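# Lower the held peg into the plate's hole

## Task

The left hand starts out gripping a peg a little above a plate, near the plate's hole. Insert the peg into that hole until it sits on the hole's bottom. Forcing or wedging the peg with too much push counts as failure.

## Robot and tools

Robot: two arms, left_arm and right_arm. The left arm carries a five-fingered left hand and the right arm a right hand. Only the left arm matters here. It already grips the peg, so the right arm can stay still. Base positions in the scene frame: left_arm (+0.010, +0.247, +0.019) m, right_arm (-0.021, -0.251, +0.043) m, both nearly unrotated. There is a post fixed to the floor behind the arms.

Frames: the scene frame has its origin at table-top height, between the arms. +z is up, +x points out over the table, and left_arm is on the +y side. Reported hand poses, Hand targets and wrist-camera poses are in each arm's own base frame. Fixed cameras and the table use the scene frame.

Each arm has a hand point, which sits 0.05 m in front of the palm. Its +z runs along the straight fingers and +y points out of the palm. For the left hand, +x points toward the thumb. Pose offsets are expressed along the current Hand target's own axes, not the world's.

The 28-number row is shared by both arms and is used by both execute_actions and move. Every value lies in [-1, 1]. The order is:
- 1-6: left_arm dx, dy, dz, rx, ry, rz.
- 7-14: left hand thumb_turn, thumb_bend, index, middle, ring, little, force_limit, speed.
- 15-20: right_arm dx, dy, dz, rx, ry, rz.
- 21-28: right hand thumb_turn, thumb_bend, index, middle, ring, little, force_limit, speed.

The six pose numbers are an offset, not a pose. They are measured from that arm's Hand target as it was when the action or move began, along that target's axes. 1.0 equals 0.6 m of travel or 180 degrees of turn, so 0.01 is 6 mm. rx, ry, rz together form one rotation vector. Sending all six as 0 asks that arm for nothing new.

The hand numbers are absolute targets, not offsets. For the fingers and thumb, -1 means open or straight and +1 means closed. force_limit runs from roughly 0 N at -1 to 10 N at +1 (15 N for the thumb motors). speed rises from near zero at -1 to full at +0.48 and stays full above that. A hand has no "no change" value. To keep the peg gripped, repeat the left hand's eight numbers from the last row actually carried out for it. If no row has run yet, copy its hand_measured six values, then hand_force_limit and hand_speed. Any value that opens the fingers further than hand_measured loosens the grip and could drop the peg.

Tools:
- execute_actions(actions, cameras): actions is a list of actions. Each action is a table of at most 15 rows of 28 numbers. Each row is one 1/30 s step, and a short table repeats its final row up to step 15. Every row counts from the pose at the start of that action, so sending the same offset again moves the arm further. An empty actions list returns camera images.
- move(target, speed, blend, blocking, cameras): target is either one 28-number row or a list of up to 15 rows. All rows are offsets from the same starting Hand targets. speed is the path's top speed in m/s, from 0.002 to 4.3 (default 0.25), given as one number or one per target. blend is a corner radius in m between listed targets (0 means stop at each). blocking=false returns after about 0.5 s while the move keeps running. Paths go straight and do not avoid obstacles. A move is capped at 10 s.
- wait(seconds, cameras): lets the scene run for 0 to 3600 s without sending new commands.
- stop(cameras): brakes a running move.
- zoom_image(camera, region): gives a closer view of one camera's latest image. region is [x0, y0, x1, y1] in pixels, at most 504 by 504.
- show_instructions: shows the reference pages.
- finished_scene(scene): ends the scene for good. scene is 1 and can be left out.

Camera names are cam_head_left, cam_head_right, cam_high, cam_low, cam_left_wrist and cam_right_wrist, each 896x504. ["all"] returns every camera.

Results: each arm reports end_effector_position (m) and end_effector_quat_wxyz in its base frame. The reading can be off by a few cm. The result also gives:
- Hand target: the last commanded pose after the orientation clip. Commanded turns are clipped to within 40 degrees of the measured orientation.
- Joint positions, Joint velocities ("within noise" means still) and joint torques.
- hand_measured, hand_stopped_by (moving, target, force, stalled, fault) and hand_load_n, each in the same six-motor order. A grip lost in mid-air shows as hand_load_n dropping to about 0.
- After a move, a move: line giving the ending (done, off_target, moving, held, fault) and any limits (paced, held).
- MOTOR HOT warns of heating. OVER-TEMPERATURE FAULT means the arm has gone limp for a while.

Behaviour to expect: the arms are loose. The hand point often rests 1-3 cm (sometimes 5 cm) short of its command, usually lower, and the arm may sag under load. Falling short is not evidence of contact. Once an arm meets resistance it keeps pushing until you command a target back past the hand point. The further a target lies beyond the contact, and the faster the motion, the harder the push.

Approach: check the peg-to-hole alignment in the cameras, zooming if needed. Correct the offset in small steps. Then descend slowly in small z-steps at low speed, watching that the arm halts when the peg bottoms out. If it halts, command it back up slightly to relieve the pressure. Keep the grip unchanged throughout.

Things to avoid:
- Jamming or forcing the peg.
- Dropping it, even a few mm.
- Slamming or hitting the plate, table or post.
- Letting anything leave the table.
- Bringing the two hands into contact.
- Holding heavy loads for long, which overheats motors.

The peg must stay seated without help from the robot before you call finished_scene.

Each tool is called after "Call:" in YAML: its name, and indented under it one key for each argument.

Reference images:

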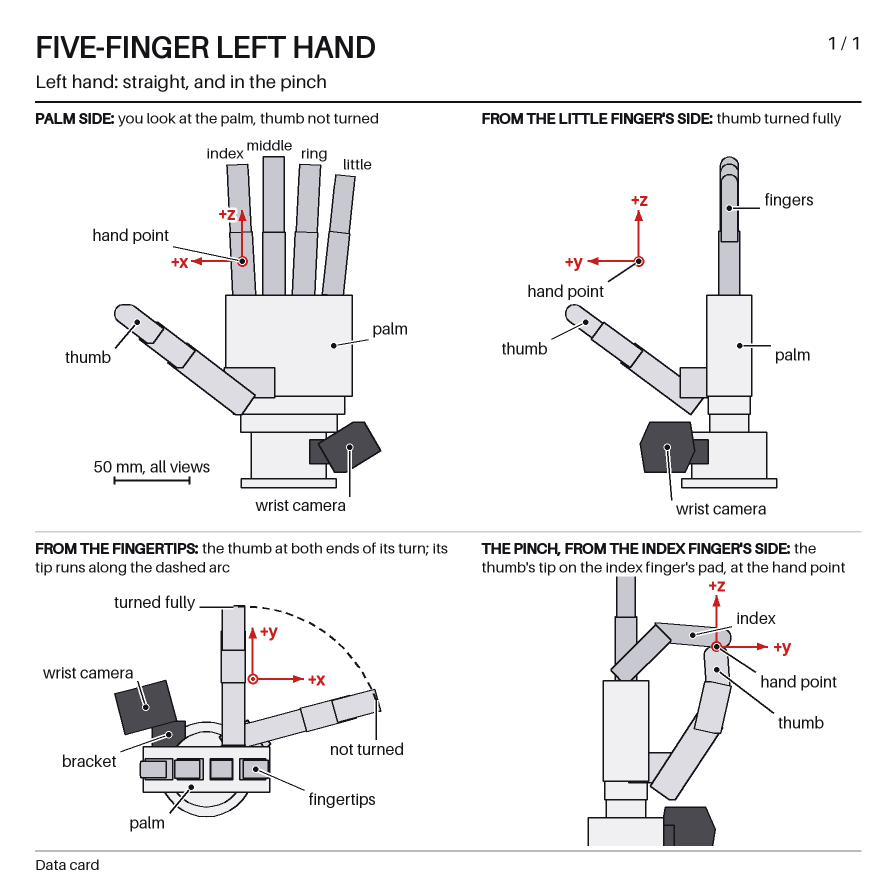

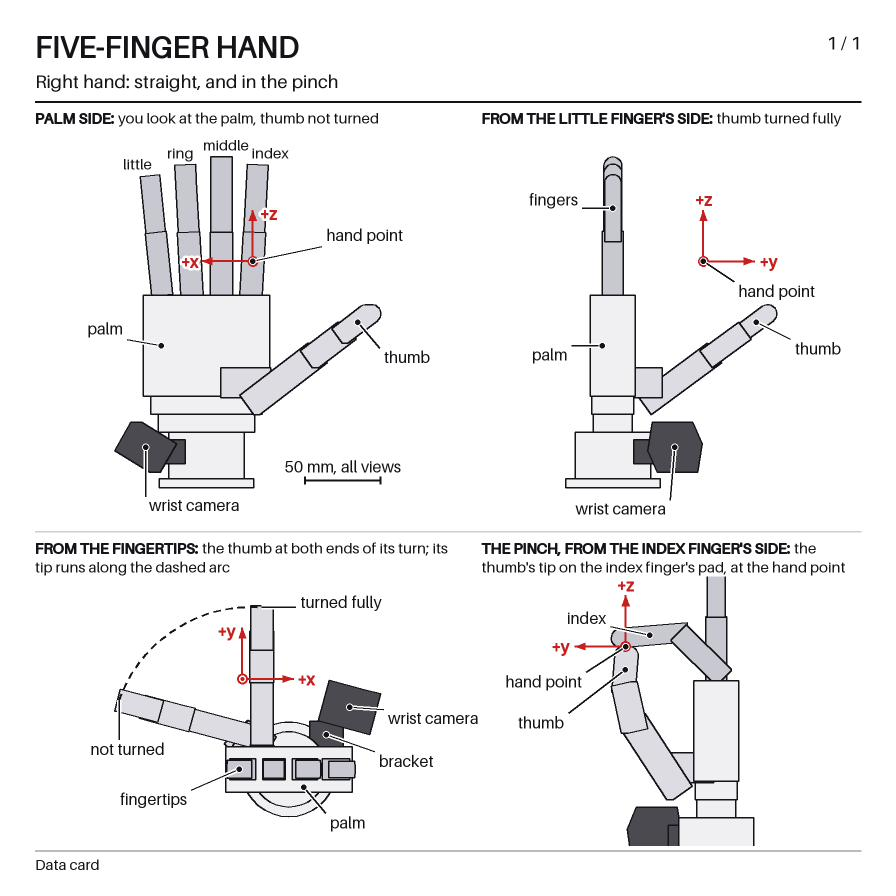

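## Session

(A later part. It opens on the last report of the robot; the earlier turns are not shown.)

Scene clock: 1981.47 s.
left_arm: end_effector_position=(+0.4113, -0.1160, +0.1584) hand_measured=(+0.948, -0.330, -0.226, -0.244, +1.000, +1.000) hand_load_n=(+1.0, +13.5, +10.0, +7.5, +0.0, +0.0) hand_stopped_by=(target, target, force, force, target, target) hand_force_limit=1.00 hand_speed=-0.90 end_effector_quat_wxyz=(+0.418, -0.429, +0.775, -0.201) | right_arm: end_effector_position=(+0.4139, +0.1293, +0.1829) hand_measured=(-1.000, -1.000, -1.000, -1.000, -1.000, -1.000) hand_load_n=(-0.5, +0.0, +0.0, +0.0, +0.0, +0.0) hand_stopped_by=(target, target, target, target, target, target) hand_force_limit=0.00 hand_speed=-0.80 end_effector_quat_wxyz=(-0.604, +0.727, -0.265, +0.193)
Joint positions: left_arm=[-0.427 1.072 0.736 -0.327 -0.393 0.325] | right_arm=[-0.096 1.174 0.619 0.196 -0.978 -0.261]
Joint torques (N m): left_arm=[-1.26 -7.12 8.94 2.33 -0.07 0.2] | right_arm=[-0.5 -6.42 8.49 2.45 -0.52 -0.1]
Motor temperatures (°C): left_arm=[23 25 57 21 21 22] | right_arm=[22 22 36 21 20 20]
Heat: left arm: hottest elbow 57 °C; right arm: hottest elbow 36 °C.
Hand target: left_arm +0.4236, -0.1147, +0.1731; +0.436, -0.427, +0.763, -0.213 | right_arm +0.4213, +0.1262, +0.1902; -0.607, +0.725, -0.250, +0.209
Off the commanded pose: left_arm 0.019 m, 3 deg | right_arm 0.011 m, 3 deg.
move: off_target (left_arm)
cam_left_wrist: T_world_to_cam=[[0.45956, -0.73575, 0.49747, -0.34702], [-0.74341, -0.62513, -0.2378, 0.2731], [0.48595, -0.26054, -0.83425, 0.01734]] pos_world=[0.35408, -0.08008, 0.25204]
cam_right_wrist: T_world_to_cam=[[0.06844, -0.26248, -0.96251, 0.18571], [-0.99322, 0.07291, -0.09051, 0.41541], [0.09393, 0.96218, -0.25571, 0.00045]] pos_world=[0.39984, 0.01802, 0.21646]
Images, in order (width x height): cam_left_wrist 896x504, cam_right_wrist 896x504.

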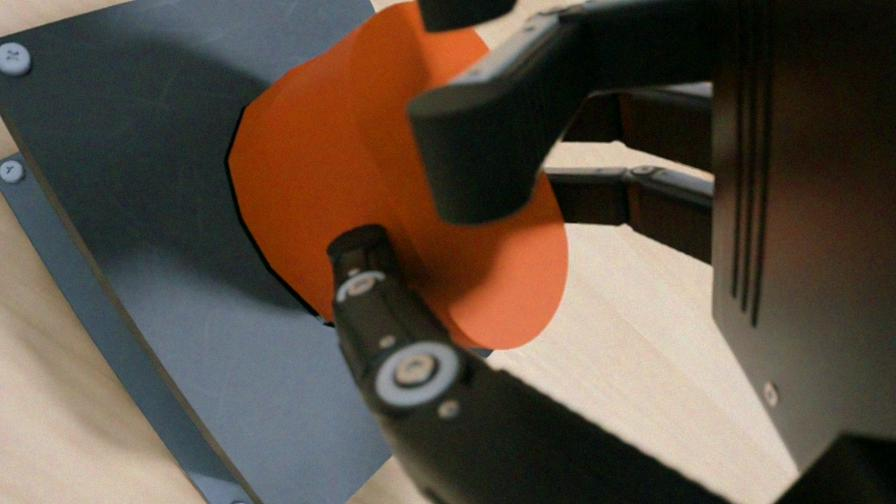

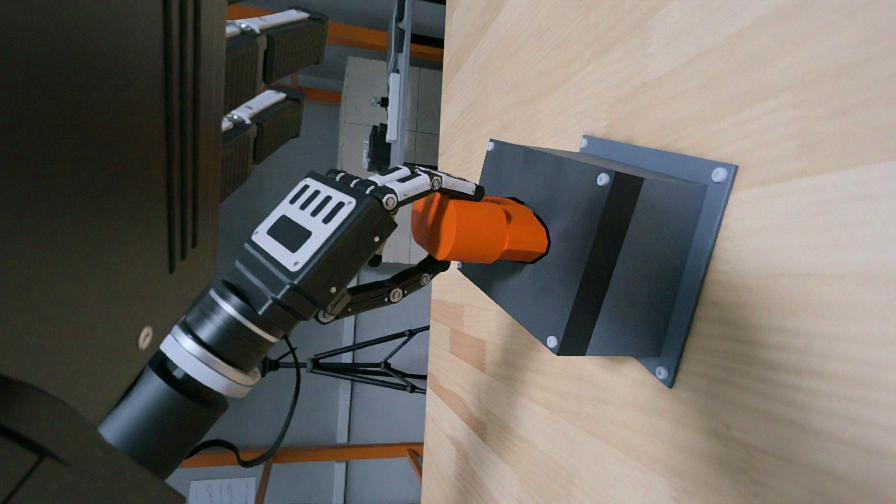

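Call:
move:
  target: [0.0045,0.0088,0.0064,0,0,0,0.948,-0.324,-0.226,-0.244,1.0,1.0,1.0,-0.9,0,0,0,0,0,0,-1,-1,-1,-1,-1,-1,0.0,-0.8]
  speed: 0.02
  cameras: ["cam_right_wrist","cam_left_wrist"]

Call:
zoom_image:
  camera: "cam_right_wrist"
  region: [490, 180, 570, 280]

Call:
zoom_image:
  camera: "cam_left_wrist"
  region: [200, 80, 350, 330]

Scene clock: 1998.37 s.
left_arm: end_effector_position=(+0.4111, -0.1162, +0.1510) hand_measured=(+0.948, -0.330, -0.226, -0.244, +1.000, +1.000) hand_load_n=(+1.0, +14.0, +10.0, +7.5, +0.0, +0.0) hand_stopped_by=(target, target, force, force, target, target) hand_force_limit=1.00 hand_speed=-0.90 end_effector_quat_wxyz=(+0.418, -0.428, +0.775, -0.202) | right_arm: end_effector_position=(+0.4139, +0.1293, +0.1829) hand_measured=(-1.000, -1.000, -1.000, -1.000, -1.000, -1.000) hand_load_n=(+0.0, +0.0, +0.0, +0.0, -0.5, +0.0) hand_stopped_by=(target, target, target, target, target, target) hand_force_limit=0.00 hand_speed=-0.80 end_effector_quat_wxyz=(-0.604, +0.727, -0.265, +0.193)
Joint positions: left_arm=[-0.427 1.08 0.721 -0.304 -0.391 0.327] | right_arm=[-0.096 1.174 0.619 0.196 -0.978 -0.261]
Joint torques (N m): left_arm=[-1.14 -7.18 8.88 2.35 -0.08 0.2] | right_arm=[-0.56 -6.36 8.51 2.45 -0.51 -0.09]
Motor temperatures (°C): left_arm=[23 25 57 21 21 22] | right_arm=[22 22 36 21 20 20]
Heat: left arm: hottest elbow 57 °C; right arm: hottest elbow 36 °C.
Hand target: left_arm +0.4237, -0.1139, +0.1661; +0.436, -0.427, +0.763, -0.213 | right_arm +0.4213, +0.1262, +0.1902; -0.607, +0.725, -0.250, +0.209
Off the commanded pose: left_arm 0.020 m, 3 deg | right_arm 0.011 m, 3 deg.
move: off_target (left_arm)
cam_left_wrist: T_world_to_cam=[[0.45822, -0.73692, 0.49697, -0.34284], [-0.74486, -0.62345, -0.23769, 0.27191], [0.485, -0.26125, -0.83458, 0.01166]] pos_world=[0.35398, -0.08008, 0.24474]
cam_right_wrist: T_world_to_cam=[[0.06844, -0.26248, -0.96251, 0.18571], [-0.99322, 0.07291, -0.09051, 0.41541], [0.09393, 0.96218, -0.25571, 0.00045]] pos_world=[0.39984, 0.01802, 0.21646]
Images, in order (width x height): cam_left_wrist 896x504, cam_right_wrist 896x504.

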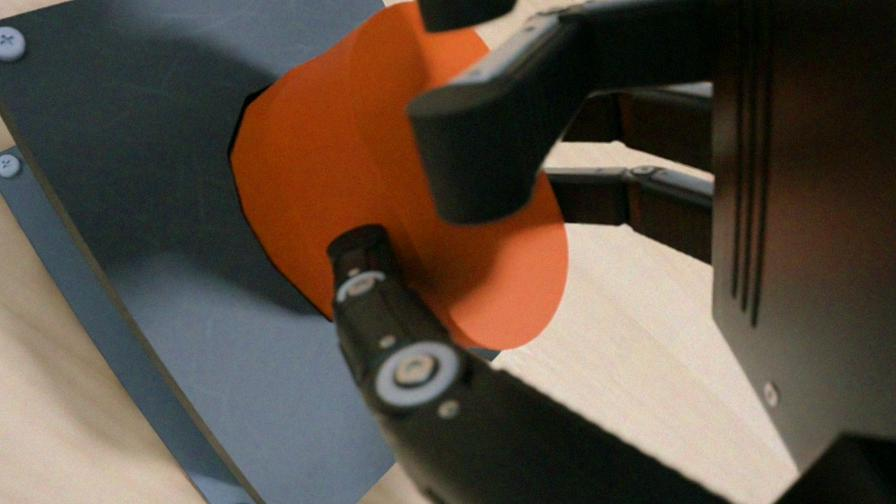

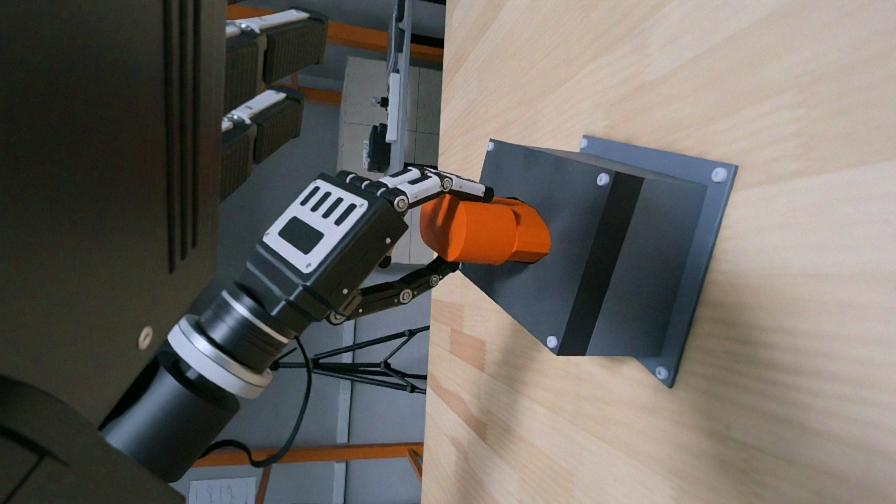

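Scaled by 5.040 from the camera's image (finer frame: 1280x720).

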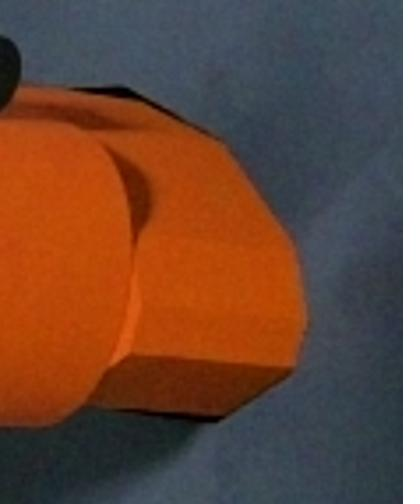

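Scaled by 2.016 from the camera's image (finer frame: 1280x720).

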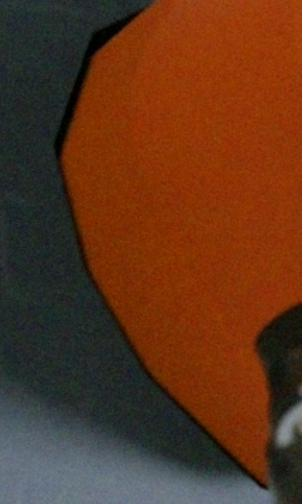

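Call:
move:
  target: [0.0035,0.0109,0.0076,0,0,0,0.948,-0.324,-0.226,-0.244,1.0,1.0,1.0,-0.9,0,0,0,0,0,0,-1,-1,-1,-1,-1,-1,0.0,-0.8]
  speed: 0.02
  cameras: ["cam_right_wrist","cam_left_wrist"]

Call:
zoom_image:
  camera: "cam_right_wrist"
  region: [470, 170, 570, 290]

Call:
zoom_image:
  camera: "cam_left_wrist"
  region: [200, 80, 350, 330]

Scene clock: 2022.53 s.
left_arm: end_effector_position=(+0.4114, -0.1141, +0.1438) hand_measured=(+0.948, -0.330, -0.226, -0.244, +1.000, +1.000) hand_load_n=(+1.0, +13.5, +10.0, +7.5, +0.0, +0.0) hand_stopped_by=(target, target, force, force, target, target) hand_force_limit=1.00 hand_speed=-0.90 end_effector_quat_wxyz=(+0.418, -0.428, +0.775, -0.202) | right_arm: end_effector_position=(+0.4139, +0.1293, +0.1829) hand_measured=(-1.000, -1.000, -1.000, -1.000, -1.000, -1.000) hand_load_n=(-0.5, +0.0, +0.0, +0.0, +0.0, -0.5) hand_stopped_by=(target, target, target, target, target, target) hand_force_limit=0.00 hand_speed=-0.80 end_effector_quat_wxyz=(-0.604, +0.727, -0.265, +0.193)
Joint positions: left_arm=[-0.421 1.086 0.704 -0.278 -0.387 0.331] | right_arm=[-0.096 1.174 0.619 0.196 -0.978 -0.261]
Joint torques (N m): left_arm=[-1.14 -7.3 8.76 2.33 -0.07 0.19] | right_arm=[-0.5 -6.3 8.49 2.5 -0.5 -0.08]
Motor temperatures (°C): left_arm=[23 25 58 21 21 22] | right_arm=[22 22 36 21 20 20]
Heat: left arm: hottest elbow 58 °C; right arm: hottest elbow 36 °C.
Hand target: left_arm +0.4240, -0.1118, +0.1581; +0.436, -0.427, +0.763, -0.213 | right_arm +0.4213, +0.1262, +0.1902; -0.607, +0.725, -0.250, +0.209
Off the commanded pose: left_arm 0.019 m, 3 deg | right_arm 0.011 m, 3 deg.
move: off_target (left_arm)
cam_left_wrist: T_world_to_cam=[[0.45745, -0.73692, 0.49768, -0.3377], [-0.74455, -0.62342, -0.23873, 0.2718], [0.48619, -0.26135, -0.83386, 0.0055]] pos_world=[0.35418, -0.07798, 0.23754]
cam_right_wrist: T_world_to_cam=[[0.06844, -0.26248, -0.96251, 0.18571], [-0.99322, 0.07291, -0.09051, 0.41541], [0.09393, 0.96218, -0.25571, 0.00045]] pos_world=[0.39984, 0.01802, 0.21646]
Images, in order (width x height): cam_left_wrist 896x504, cam_right_wrist 896x504.

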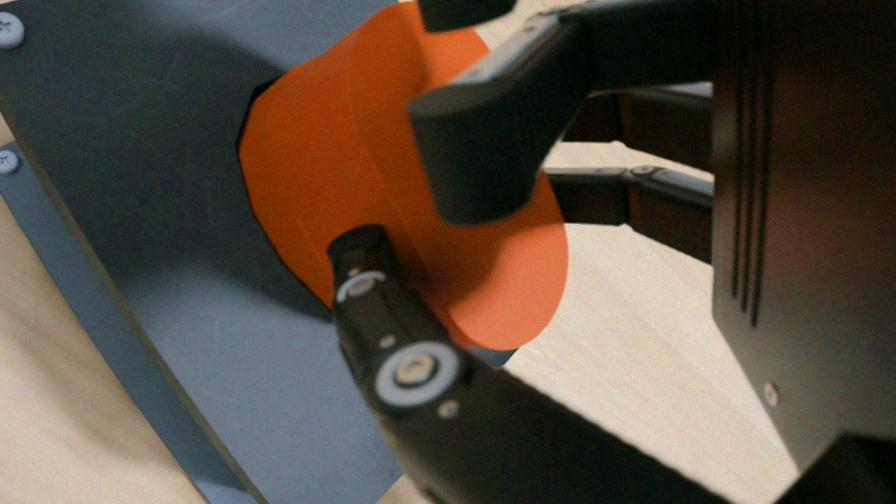

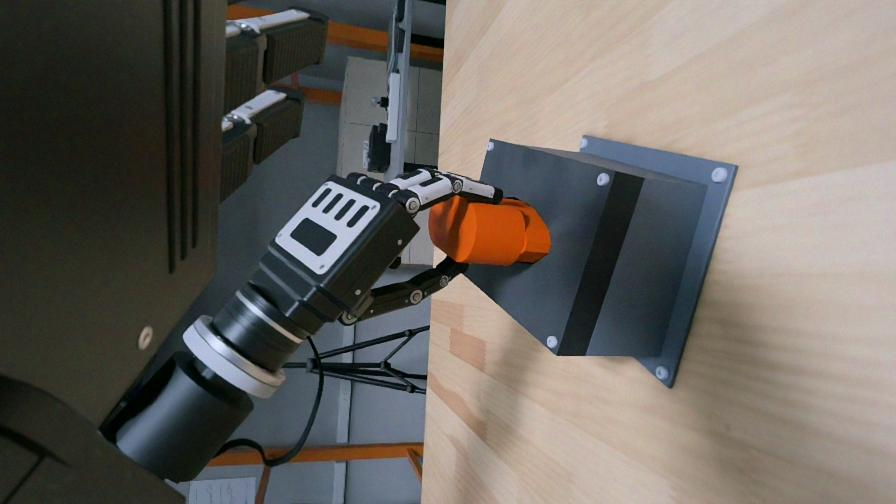

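Scaled by 4.200 from the camera's image (finer frame: 1280x720).

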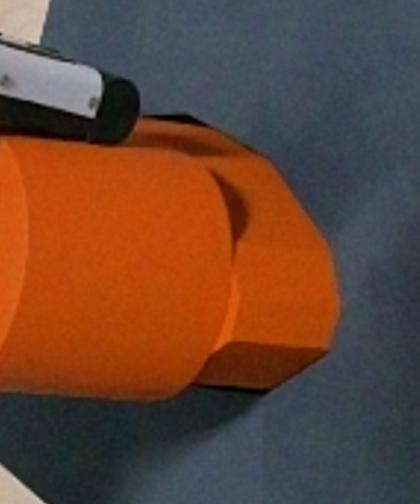

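Scaled by 2.016 from the camera's image (finer frame: 1280x720).

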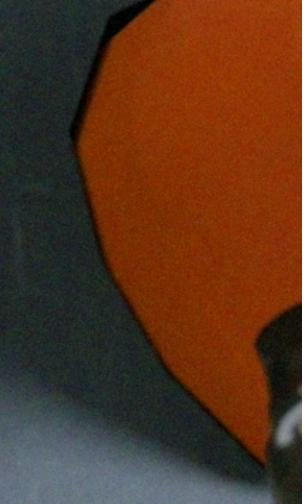

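Call:
move:
  target: [0.0035,0.0109,0.0076,0,0,0,0.948,-0.324,-0.226,-0.244,1.0,1.0,1.0,-0.9,0,0,0,0,0,0,-1,-1,-1,-1,-1,-1,0.0,-0.8]
  speed: 0.02
  cameras: ["cam_right_wrist","cam_left_wrist"]

Call:
zoom_image:
  camera: "cam_right_wrist"
  region: [470, 170, 570, 290]

Call:
zoom_image:
  camera: "cam_left_wrist"
  region: [200, 80, 350, 330]

Scene clock: 2031.23 s.
left_arm: end_effector_position=(+0.4121, -0.1133, +0.1371) hand_measured=(+0.948, -0.330, -0.226, -0.244, +1.000, +1.000) hand_load_n=(+1.0, +13.5, +10.0, +7.5, +0.0, +0.0) hand_stopped_by=(target, target, force, force, target, target) hand_force_limit=1.00 hand_speed=-0.90 end_effector_quat_wxyz=(+0.419, -0.428, +0.775, -0.204) | right_arm: end_effector_position=(+0.4139, +0.1293, +0.1829) hand_measured=(-1.000, -1.000, -1.000, -1.000, -1.000, -1.000) hand_load_n=(-0.5, +0.0, +0.0, +0.0, +0.0, +0.0) hand_stopped_by=(target, target, target, target, target, target) hand_force_limit=0.00 hand_speed=-0.80 end_effector_quat_wxyz=(-0.604, +0.727, -0.265, +0.193)
Joint positions: left_arm=[-0.416 1.093 0.688 -0.251 -0.381 0.334] | right_arm=[-0.096 1.174 0.619 0.196 -0.978 -0.261]
Joint torques (N m): left_arm=[-1.08 -7.12 8.58 2.35 -0.07 0.2] | right_arm=[-0.62 -6.3 8.51 2.47 -0.49 -0.09]
Motor temperatures (°C): left_arm=[23 25 58 21 21 22] | right_arm=[22 22 36 21 20 20]
Heat: left arm: hottest elbow 58 °C; right arm: hottest elbow 36 °C.
Hand target: left_arm +0.4243, -0.1098, +0.1501; +0.436, -0.427, +0.763, -0.213 | right_arm +0.4213, +0.1262, +0.1902; -0.607, +0.725, -0.250, +0.209
Off the commanded pose: left_arm 0.018 m, 3 deg | right_arm 0.011 m, 3 deg.
move: off_target (left_arm)
cam_left_wrist: T_world_to_cam=[[0.45468, -0.73644, 0.50092, -0.33333], [-0.74519, -0.62258, -0.23891, 0.27161], [0.48781, -0.26465, -0.83187, -0.00147]] pos_world=[0.35468, -0.07677, 0.23064]
cam_right_wrist: T_world_to_cam=[[0.06844, -0.26248, -0.96251, 0.18571], [-0.99322, 0.07291, -0.09051, 0.41541], [0.09393, 0.96218, -0.25571, 0.00045]] pos_world=[0.39984, 0.01802, 0.21646]
Images, in order (width x height): cam_left_wrist 896x504, cam_right_wrist 896x504.

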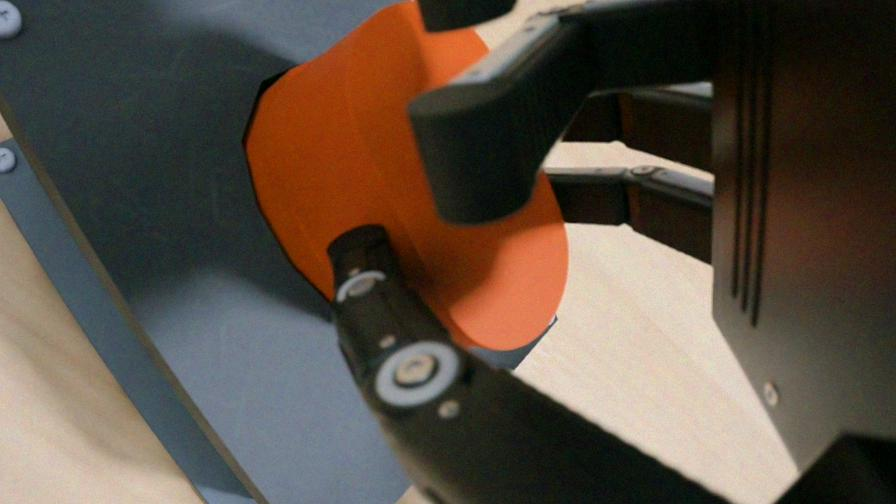

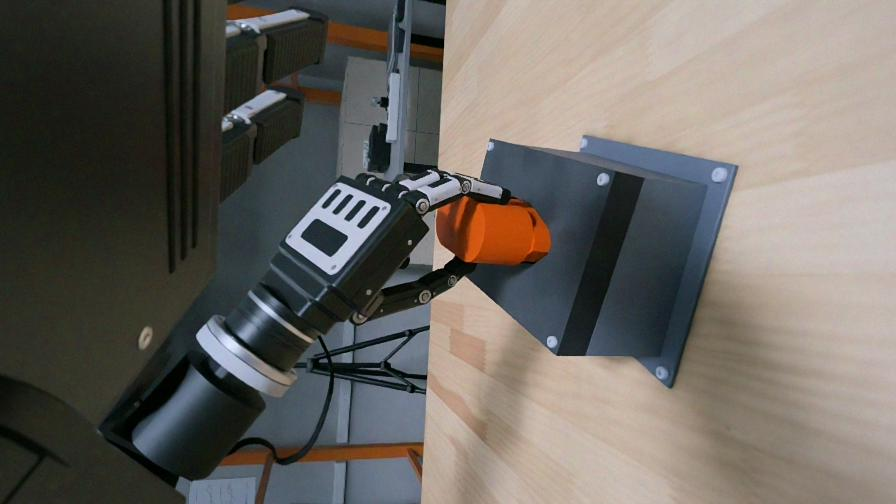

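Scaled by 4.200 from the camera's image (finer frame: 1280x720).

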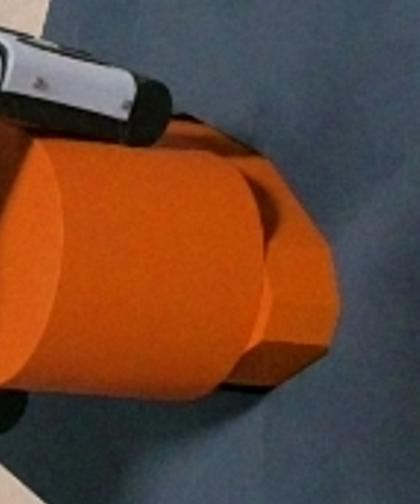

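Scaled by 2.016 from the camera's image (finer frame: 1280x720).

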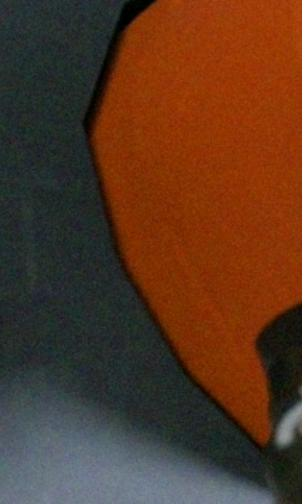

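Call:
move:
  target: [0.0035,0.0109,0.0076,0,0,0,0.948,-0.324,-0.226,-0.244,1.0,1.0,1.0,-0.9,0,0,0,0,0,0,-1,-1,-1,-1,-1,-1,0.0,-0.8]
  speed: 0.02
  cameras: ["cam_right_wrist","cam_left_wrist"]

Call:
zoom_image:
  camera: "cam_right_wrist"
  region: [470, 170, 570, 290]

Call:
zoom_image:
  camera: "cam_left_wrist"
  region: [200, 60, 350, 310]

Scene clock: 2043.33 s.
left_arm: end_effector_position=(+0.4129, -0.1123, +0.1351) hand_measured=(+0.948, -0.330, -0.226, -0.244, +1.000, +1.000) hand_load_n=(+0.0, +12.5, +9.0, +9.0, +0.0, +0.0) hand_stopped_by=(target, target, force, force, target, target) hand_force_limit=1.00 hand_speed=-0.90 end_effector_quat_wxyz=(+0.422, -0.425, +0.774, -0.206) | right_arm: end_effector_position=(+0.4139, +0.1293, +0.1829) hand_measured=(-1.000, -1.000, -1.000, -1.000, -1.000, -1.000) hand_load_n=(-0.5, +0.0, +0.0, +0.0, +0.0, +0.0) hand_stopped_by=(target, target, target, target, target, target) hand_force_limit=0.00 hand_speed=-0.80 end_effector_quat_wxyz=(-0.604, +0.727, -0.265, +0.193)
Joint positions: left_arm=[-0.413 1.093 0.678 -0.229 -0.378 0.342] | right_arm=[-0.096 1.174 0.619 0.196 -0.978 -0.261]
Joint torques (N m): left_arm=[-0.91 -6.3 8.05 2.61 0.03 0.17] | right_arm=[-0.5 -6.42 8.47 2.43 -0.49 -0.11]
Motor temperatures (°C): left_arm=[23 25 57 21 21 22] | right_arm=[22 22 36 21 20 20]
Heat: left arm: hottest elbow 57 °C; right arm: hottest elbow 36 °C.
Hand target: left_arm +0.4245, -0.1078, +0.1421; +0.436, -0.427, +0.763, -0.213 | right_arm +0.4213, +0.1262, +0.1902; -0.607, +0.725, -0.250, +0.209
Off the commanded pose: left_arm 0.014 m, 2 deg | right_arm 0.011 m, 3 deg.
move: off_target (left_arm)
cam_left_wrist: T_world_to_cam=[[0.44759, -0.73827, 0.50461, -0.32977], [-0.74535, -0.61977, -0.24564, 0.27362], [0.49409, -0.26616, -0.82767, -0.00675]] pos_world=[0.35488, -0.07567, 0.22803]
cam_right_wrist: T_world_to_cam=[[0.06844, -0.26248, -0.96251, 0.18571], [-0.99322, 0.07291, -0.09051, 0.41541], [0.09393, 0.96218, -0.25571, 0.00045]] pos_world=[0.39984, 0.01802, 0.21646]
Images, in order (width x height): cam_left_wrist 896x504, cam_right_wrist 896x504.

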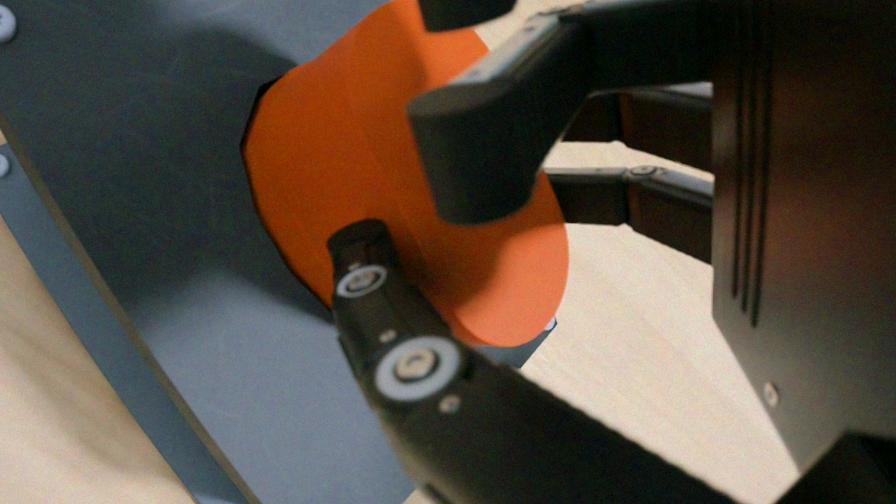

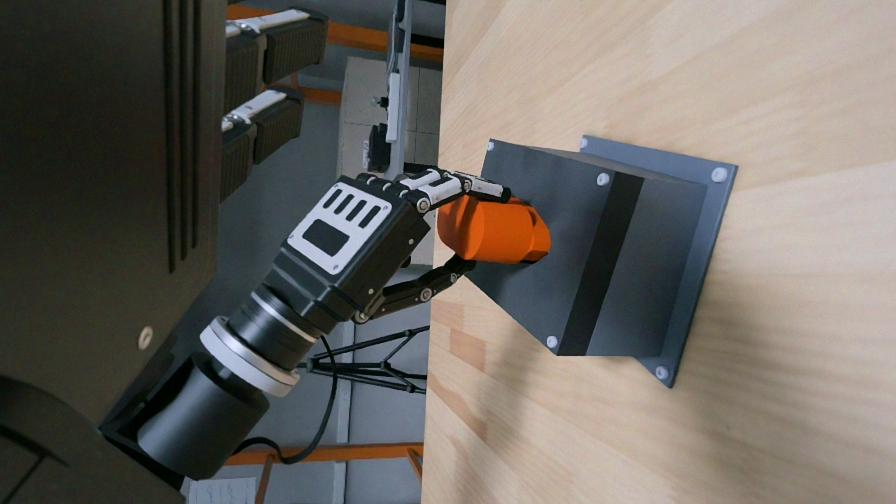

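Scaled by 4.200 from the camera's image (finer frame: 1280x720).

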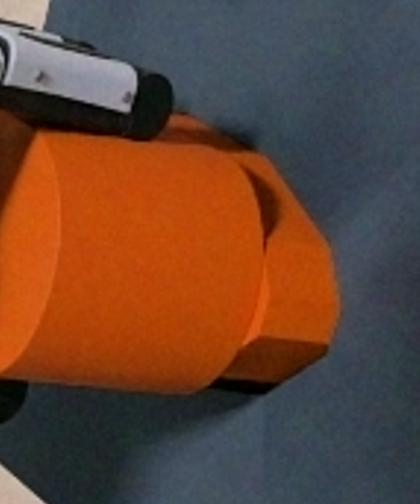

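Scaled by 2.016 from the camera's image (finer frame: 1280x720).

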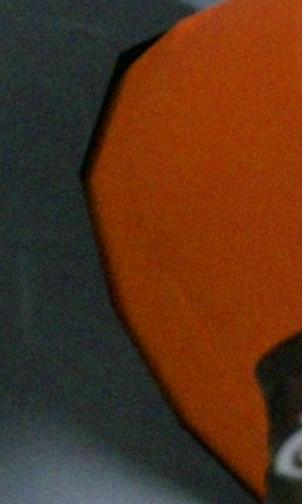

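Call:
move:
  target: [0.0006,-0.0098,-0.0064,0,0,0,0.948,-0.324,-0.226,-0.244,1.0,1.0,1.0,-0.9,0,0,0,0,0,0,-1,-1,-1,-1,-1,-1,0.0,-0.8]
  speed: 0.02
  cameras: ["cam_right_wrist","cam_left_wrist","cam_low","cam_high"]

Call:
zoom_image:
  camera: "cam_low"
  region: [440, 180, 640, 380]

Call:
zoom_image:
  camera: "cam_high"
  region: [450, 190, 590, 320]

Call:
zoom_image:
  camera: "cam_right_wrist"
  region: [420, 160, 580, 290]

Scene clock: 2081.60 s.
left_arm: end_effector_position=(+0.4130, -0.1120, +0.1352) hand_measured=(+0.948, -0.330, -0.226, -0.244, +1.000, +1.000) hand_load_n=(+0.0, +12.5, +9.0, +9.5, +0.0, +0.0) hand_stopped_by=(target, target, force, force, target, target) hand_force_limit=1.00 hand_speed=-0.90 end_effector_quat_wxyz=(+0.422, -0.426, +0.773, -0.206) | right_arm: end_effector_position=(+0.4139, +0.1293, +0.1829) hand_measured=(-1.000, -1.000, -1.000, -1.000, -1.000, -1.000) hand_load_n=(+0.0, +0.0, +0.0, -0.5, +0.0, +0.0) hand_stopped_by=(target, target, target, target, target, target) hand_force_limit=0.00 hand_speed=-0.80 end_effector_quat_wxyz=(-0.604, +0.727, -0.265, +0.193)
Joint positions: left_arm=[-0.413 1.093 0.678 -0.229 -0.379 0.342] | right_arm=[-0.096 1.174 0.619 0.196 -0.978 -0.261]
Joint torques (N m): left_arm=[-1.9 -6.77 9.06 1.78 -0.28 0.11] | right_arm=[-0.5 -6.42 8.47 2.5 -0.5 -0.09]
Heat: left arm: hottest elbow 53 °C; right arm: hottest elbow 36 °C.
Hand target: left_arm +0.4239, -0.1115, +0.1481; +0.436, -0.427, +0.763, -0.213 | right_arm +0.4213, +0.1262, +0.1902; -0.607, +0.725, -0.250, +0.209
Off the commanded pose: left_arm 0.017 m, 2 deg | right_arm 0.011 m, 3 deg.
move: off_target (left_arm)
cam_left_wrist: T_world_to_cam=[[0.4483, -0.73818, 0.50411, -0.32988], [-0.74453, -0.62044, -0.24642, 0.27355], [0.49467, -0.26485, -0.82774, -0.00673]] pos_world=[0.35488, -0.07557, 0.22813]
cam_right_wrist: T_world_to_cam=[[0.06844, -0.26248, -0.96251, 0.18571], [-0.99322, 0.07291, -0.09051, 0.41541], [0.09393, 0.96218, -0.25571, 0.00045]] pos_world=[0.39984, 0.01802, 0.21646]
Images, in order (width x height): cam_high 896x504, cam_low 896x504, cam_left_wrist 896x504, cam_right_wrist 896x504.

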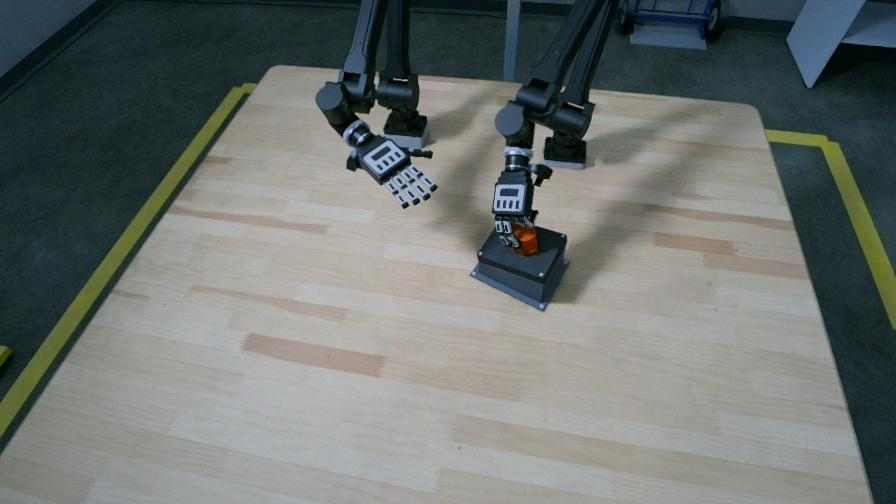

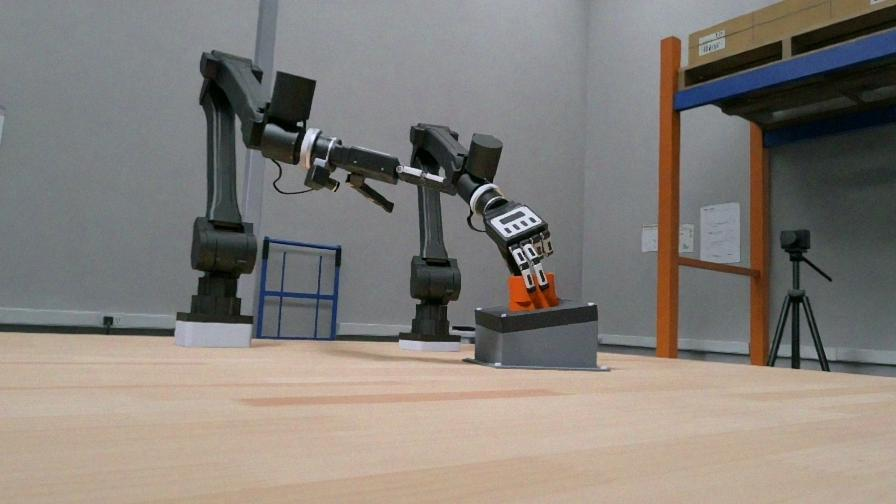

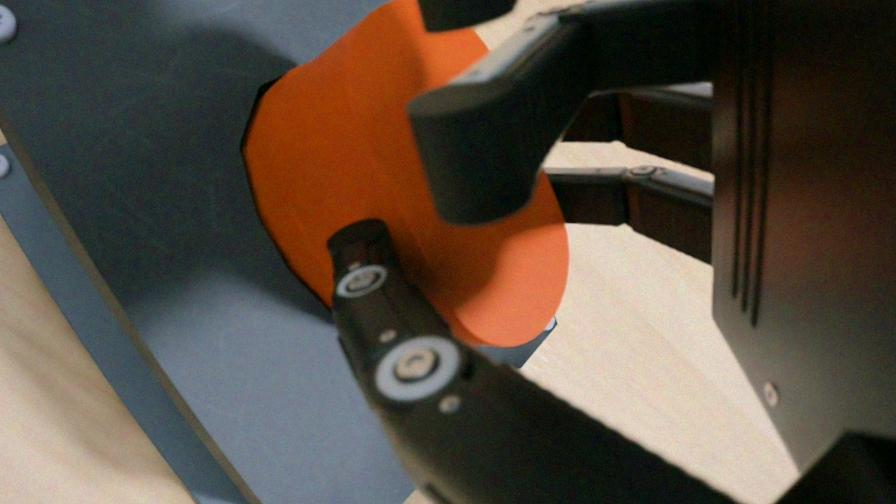

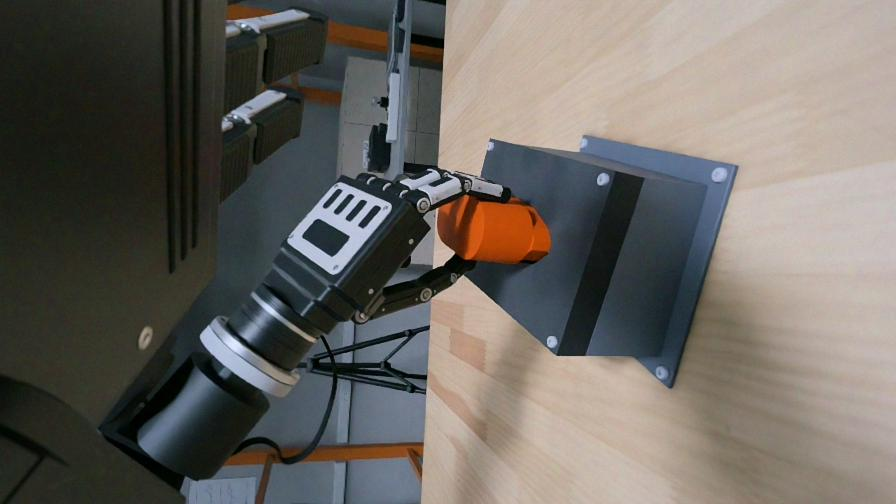

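Scaled by 2.520 from the camera's image (finer frame: 1280x720).

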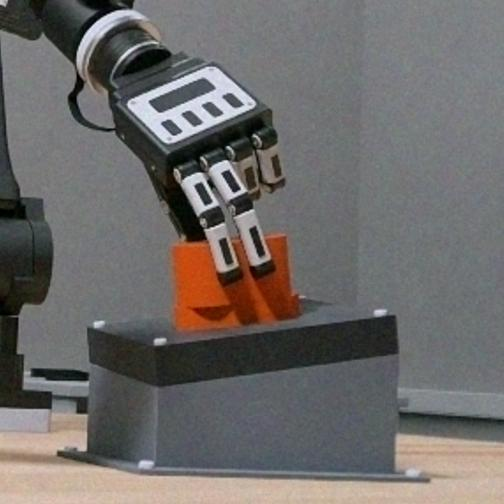

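Scaled by 3.600 from the camera's image (finer frame: 1280x720).

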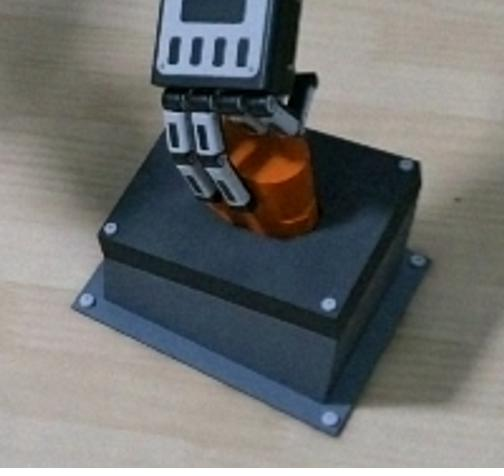

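Scaled by 3.150 from the camera's image (finer frame: 1280x720).

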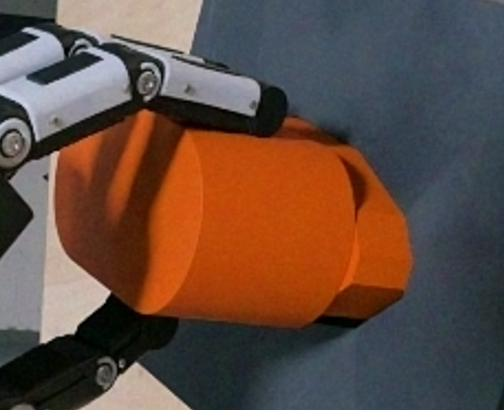

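Call:
move:
  target: [-0.0081,-0.0116,-0.0088,0,0,0,0.948,-0.324,-0.226,-0.244,1.0,1.0,1.0,-0.9,0,0,0,0,0,0,-1,-1,-1,-1,-1,-1,0.0,-0.8]
  speed: 0.02
  cameras: ["cam_right_wrist","cam_left_wrist"]

Call:
zoom_image:
  camera: "cam_right_wrist"
  region: [420, 160, 580, 290]

Scene clock: 2095.07 s.
left_arm: end_effector_position=(+0.4126, -0.1119, +0.1352) hand_measured=(+0.948, -0.330, -0.226, -0.244, +1.000, +1.000) hand_load_n=(+0.0, +12.5, +9.5, +9.5, +0.0, +0.0) hand_stopped_by=(target, target, force, force, target, target) hand_force_limit=1.00 hand_speed=-0.90 end_effector_quat_wxyz=(+0.421, -0.426, +0.774, -0.205) | right_arm: end_effector_position=(+0.4139, +0.1293, +0.1829) hand_measured=(-1.000, -1.000, -1.000, -1.000, -1.000, -1.000) hand_load_n=(+0.0, +0.0, +0.0, +0.0, +0.0, +0.0) hand_stopped_by=(target, target, target, target, target, target) hand_force_limit=0.00 hand_speed=-0.80 end_effector_quat_wxyz=(-0.604, +0.727, -0.265, +0.193)
Joint positions: left_arm=[-0.413 1.093 0.679 -0.234 -0.379 0.342] | right_arm=[-0.096 1.174 0.619 0.196 -0.978 -0.261]
Joint torques (N m): left_arm=[-1.85 -7.88 10.48 0.75 -0.28 0.11] | right_arm=[-0.5 -6.42 8.5 2.45 -0.5 -0.1]
Heat: left arm: hottest elbow 53 °C; right arm: hottest elbow 36 °C.
Hand target: left_arm +0.4240, -0.1115, +0.1581; +0.436, -0.427, +0.763, -0.213 | right_arm +0.4213, +0.1262, +0.1902; -0.607, +0.725, -0.250, +0.209
Off the commanded pose: left_arm 0.026 m, 2 deg | right_arm 0.011 m, 3 deg.
move: off_target (left_arm)
cam_left_wrist: T_world_to_cam=[[0.4497, -0.73878, 0.50196, -0.32987], [-0.74521, -0.62015, -0.2451, 0.27347], [0.49236, -0.26385, -0.82943, -0.00516]] pos_world=[0.35468, -0.07547, 0.22833]
cam_right_wrist: T_world_to_cam=[[0.06844, -0.26248, -0.96251, 0.18571], [-0.99322, 0.07291, -0.09051, 0.41541], [0.09393, 0.96218, -0.25571, 0.00045]] pos_world=[0.39984, 0.01802, 0.21646]
Images, in order (width x height): cam_left_wrist 896x504, cam_right_wrist 896x504.

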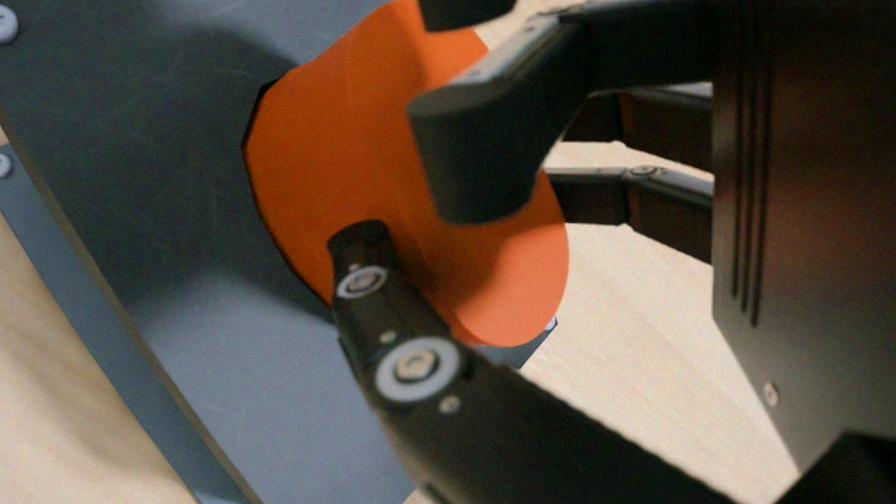

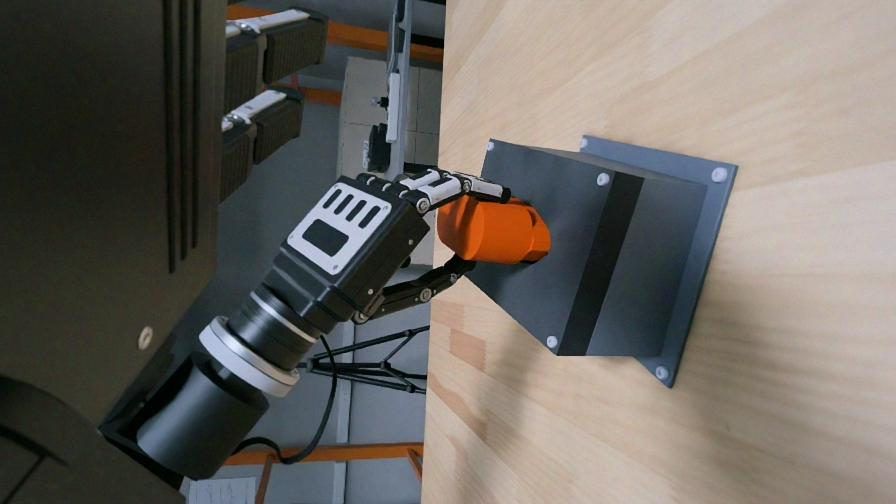

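Scaled by 3.150 from the camera's image (finer frame: 1280x720).

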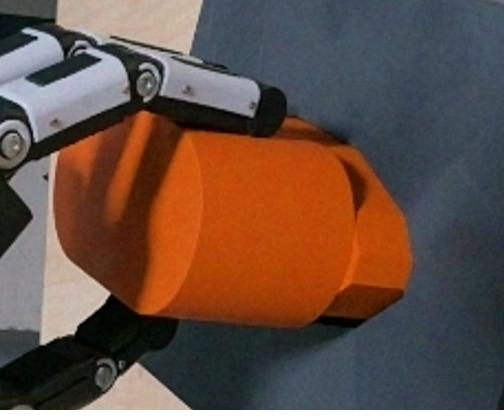

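Call:
move:
  target: [0,0,0,0,0,0,0.948,-0.42,-0.226,-0.244,1.0,1.0,1.0,-0.9,0,0,0,0,0,0,-1,-1,-1,-1,-1,-1,0.0,-0.8]
  speed: 0.02
  cameras: ["cam_right_wrist","cam_left_wrist"]

Call:
zoom_image:
  camera: "cam_right_wrist"
  region: [420, 160, 580, 290]

Call:
zoom_image:
  camera: "cam_left_wrist"
  region: [200, 60, 400, 310]

Scene clock: 2107.53 s.
left_arm: end_effector_position=(+0.4123, -0.1118, +0.1355) hand_measured=(+0.948, -0.420, -0.226, -0.244, +1.000, +1.000) hand_load_n=(+0.0, +0.5, +1.5, +0.5, +0.0, +0.0) hand_stopped_by=(target, target, force, force, target, target) hand_force_limit=1.00 hand_speed=-0.90 end_effector_quat_wxyz=(+0.421, -0.426, +0.774, -0.205) | right_arm: end_effector_position=(+0.4139, +0.1293, +0.1829) hand_measured=(-1.000, -1.000, -1.000, -1.000, -1.000, -1.000) hand_load_n=(+0.0, +0.0, +0.0, +0.0, +0.0, +0.0) hand_stopped_by=(target, target, target, target, target, target) hand_force_limit=0.00 hand_speed=-0.80 end_effector_quat_wxyz=(-0.604, +0.727, -0.265, +0.193)
Joint positions: left_arm=[-0.413 1.092 0.679 -0.235 -0.379 0.342] | right_arm=[-0.096 1.174 0.619 0.196 -0.978 -0.261]
Joint torques (N m): left_arm=[-1.85 -7.77 10.48 0.77 -0.27 0.11] | right_arm=[-0.56 -6.24 8.5 2.45 -0.5 -0.1]
Heat: left arm: hottest elbow 54 °C; right arm: hottest elbow 36 °C.
Hand target: left_arm +0.4240, -0.1115, +0.1581; +0.436, -0.427, +0.763, -0.213 | right_arm +0.4213, +0.1262, +0.1902; -0.607, +0.725, -0.250, +0.209
Off the commanded pose: left_arm 0.025 m, 2 deg | right_arm 0.011 m, 3 deg.
move: done
cam_left_wrist: T_world_to_cam=[[0.4497, -0.73878, 0.50196, -0.32986], [-0.74521, -0.62015, -0.2451, 0.27341], [0.49236, -0.26385, -0.82943, -0.00465]] pos_world=[0.35438, -0.07537, 0.22873]
cam_right_wrist: T_world_to_cam=[[0.06844, -0.26248, -0.96251, 0.18571], [-0.99322, 0.07291, -0.09051, 0.41541], [0.09393, 0.96218, -0.25571, 0.00045]] pos_world=[0.39984, 0.01802, 0.21646]
Images, in order (width x height): cam_left_wrist 896x504, cam_right_wrist 896x504.

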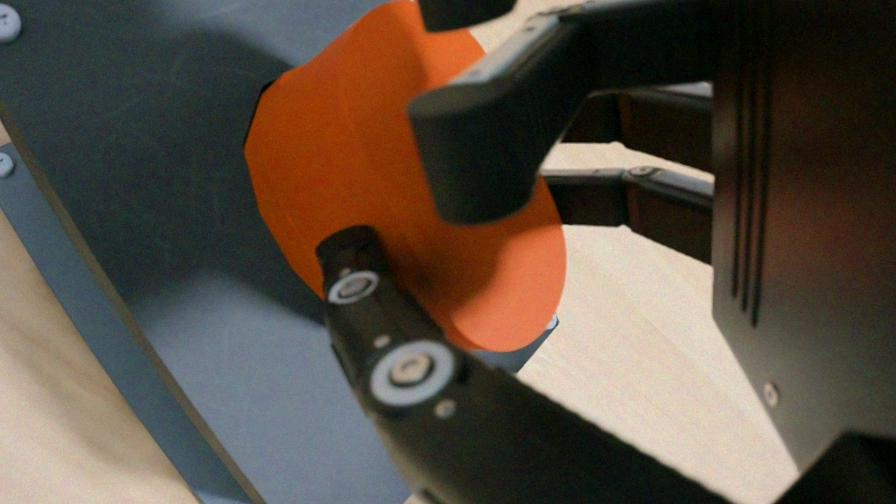

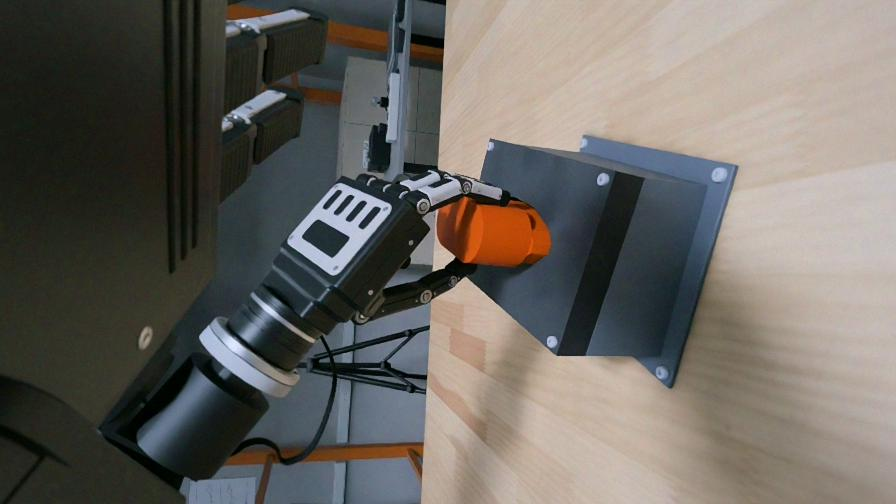

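Scaled by 3.150 from the camera's image (finer frame: 1280x720).

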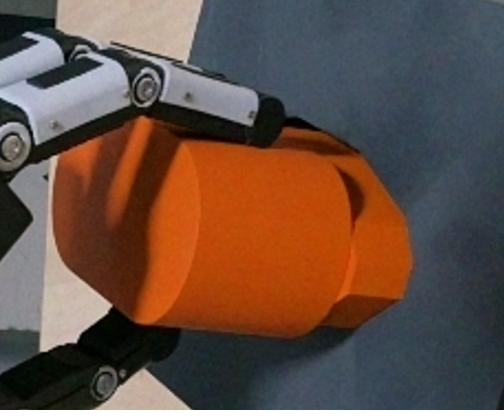

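Scaled by 2.016 from the camera's image (finer frame: 1280x720).

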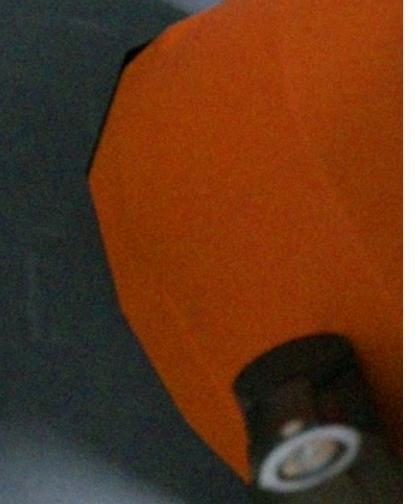

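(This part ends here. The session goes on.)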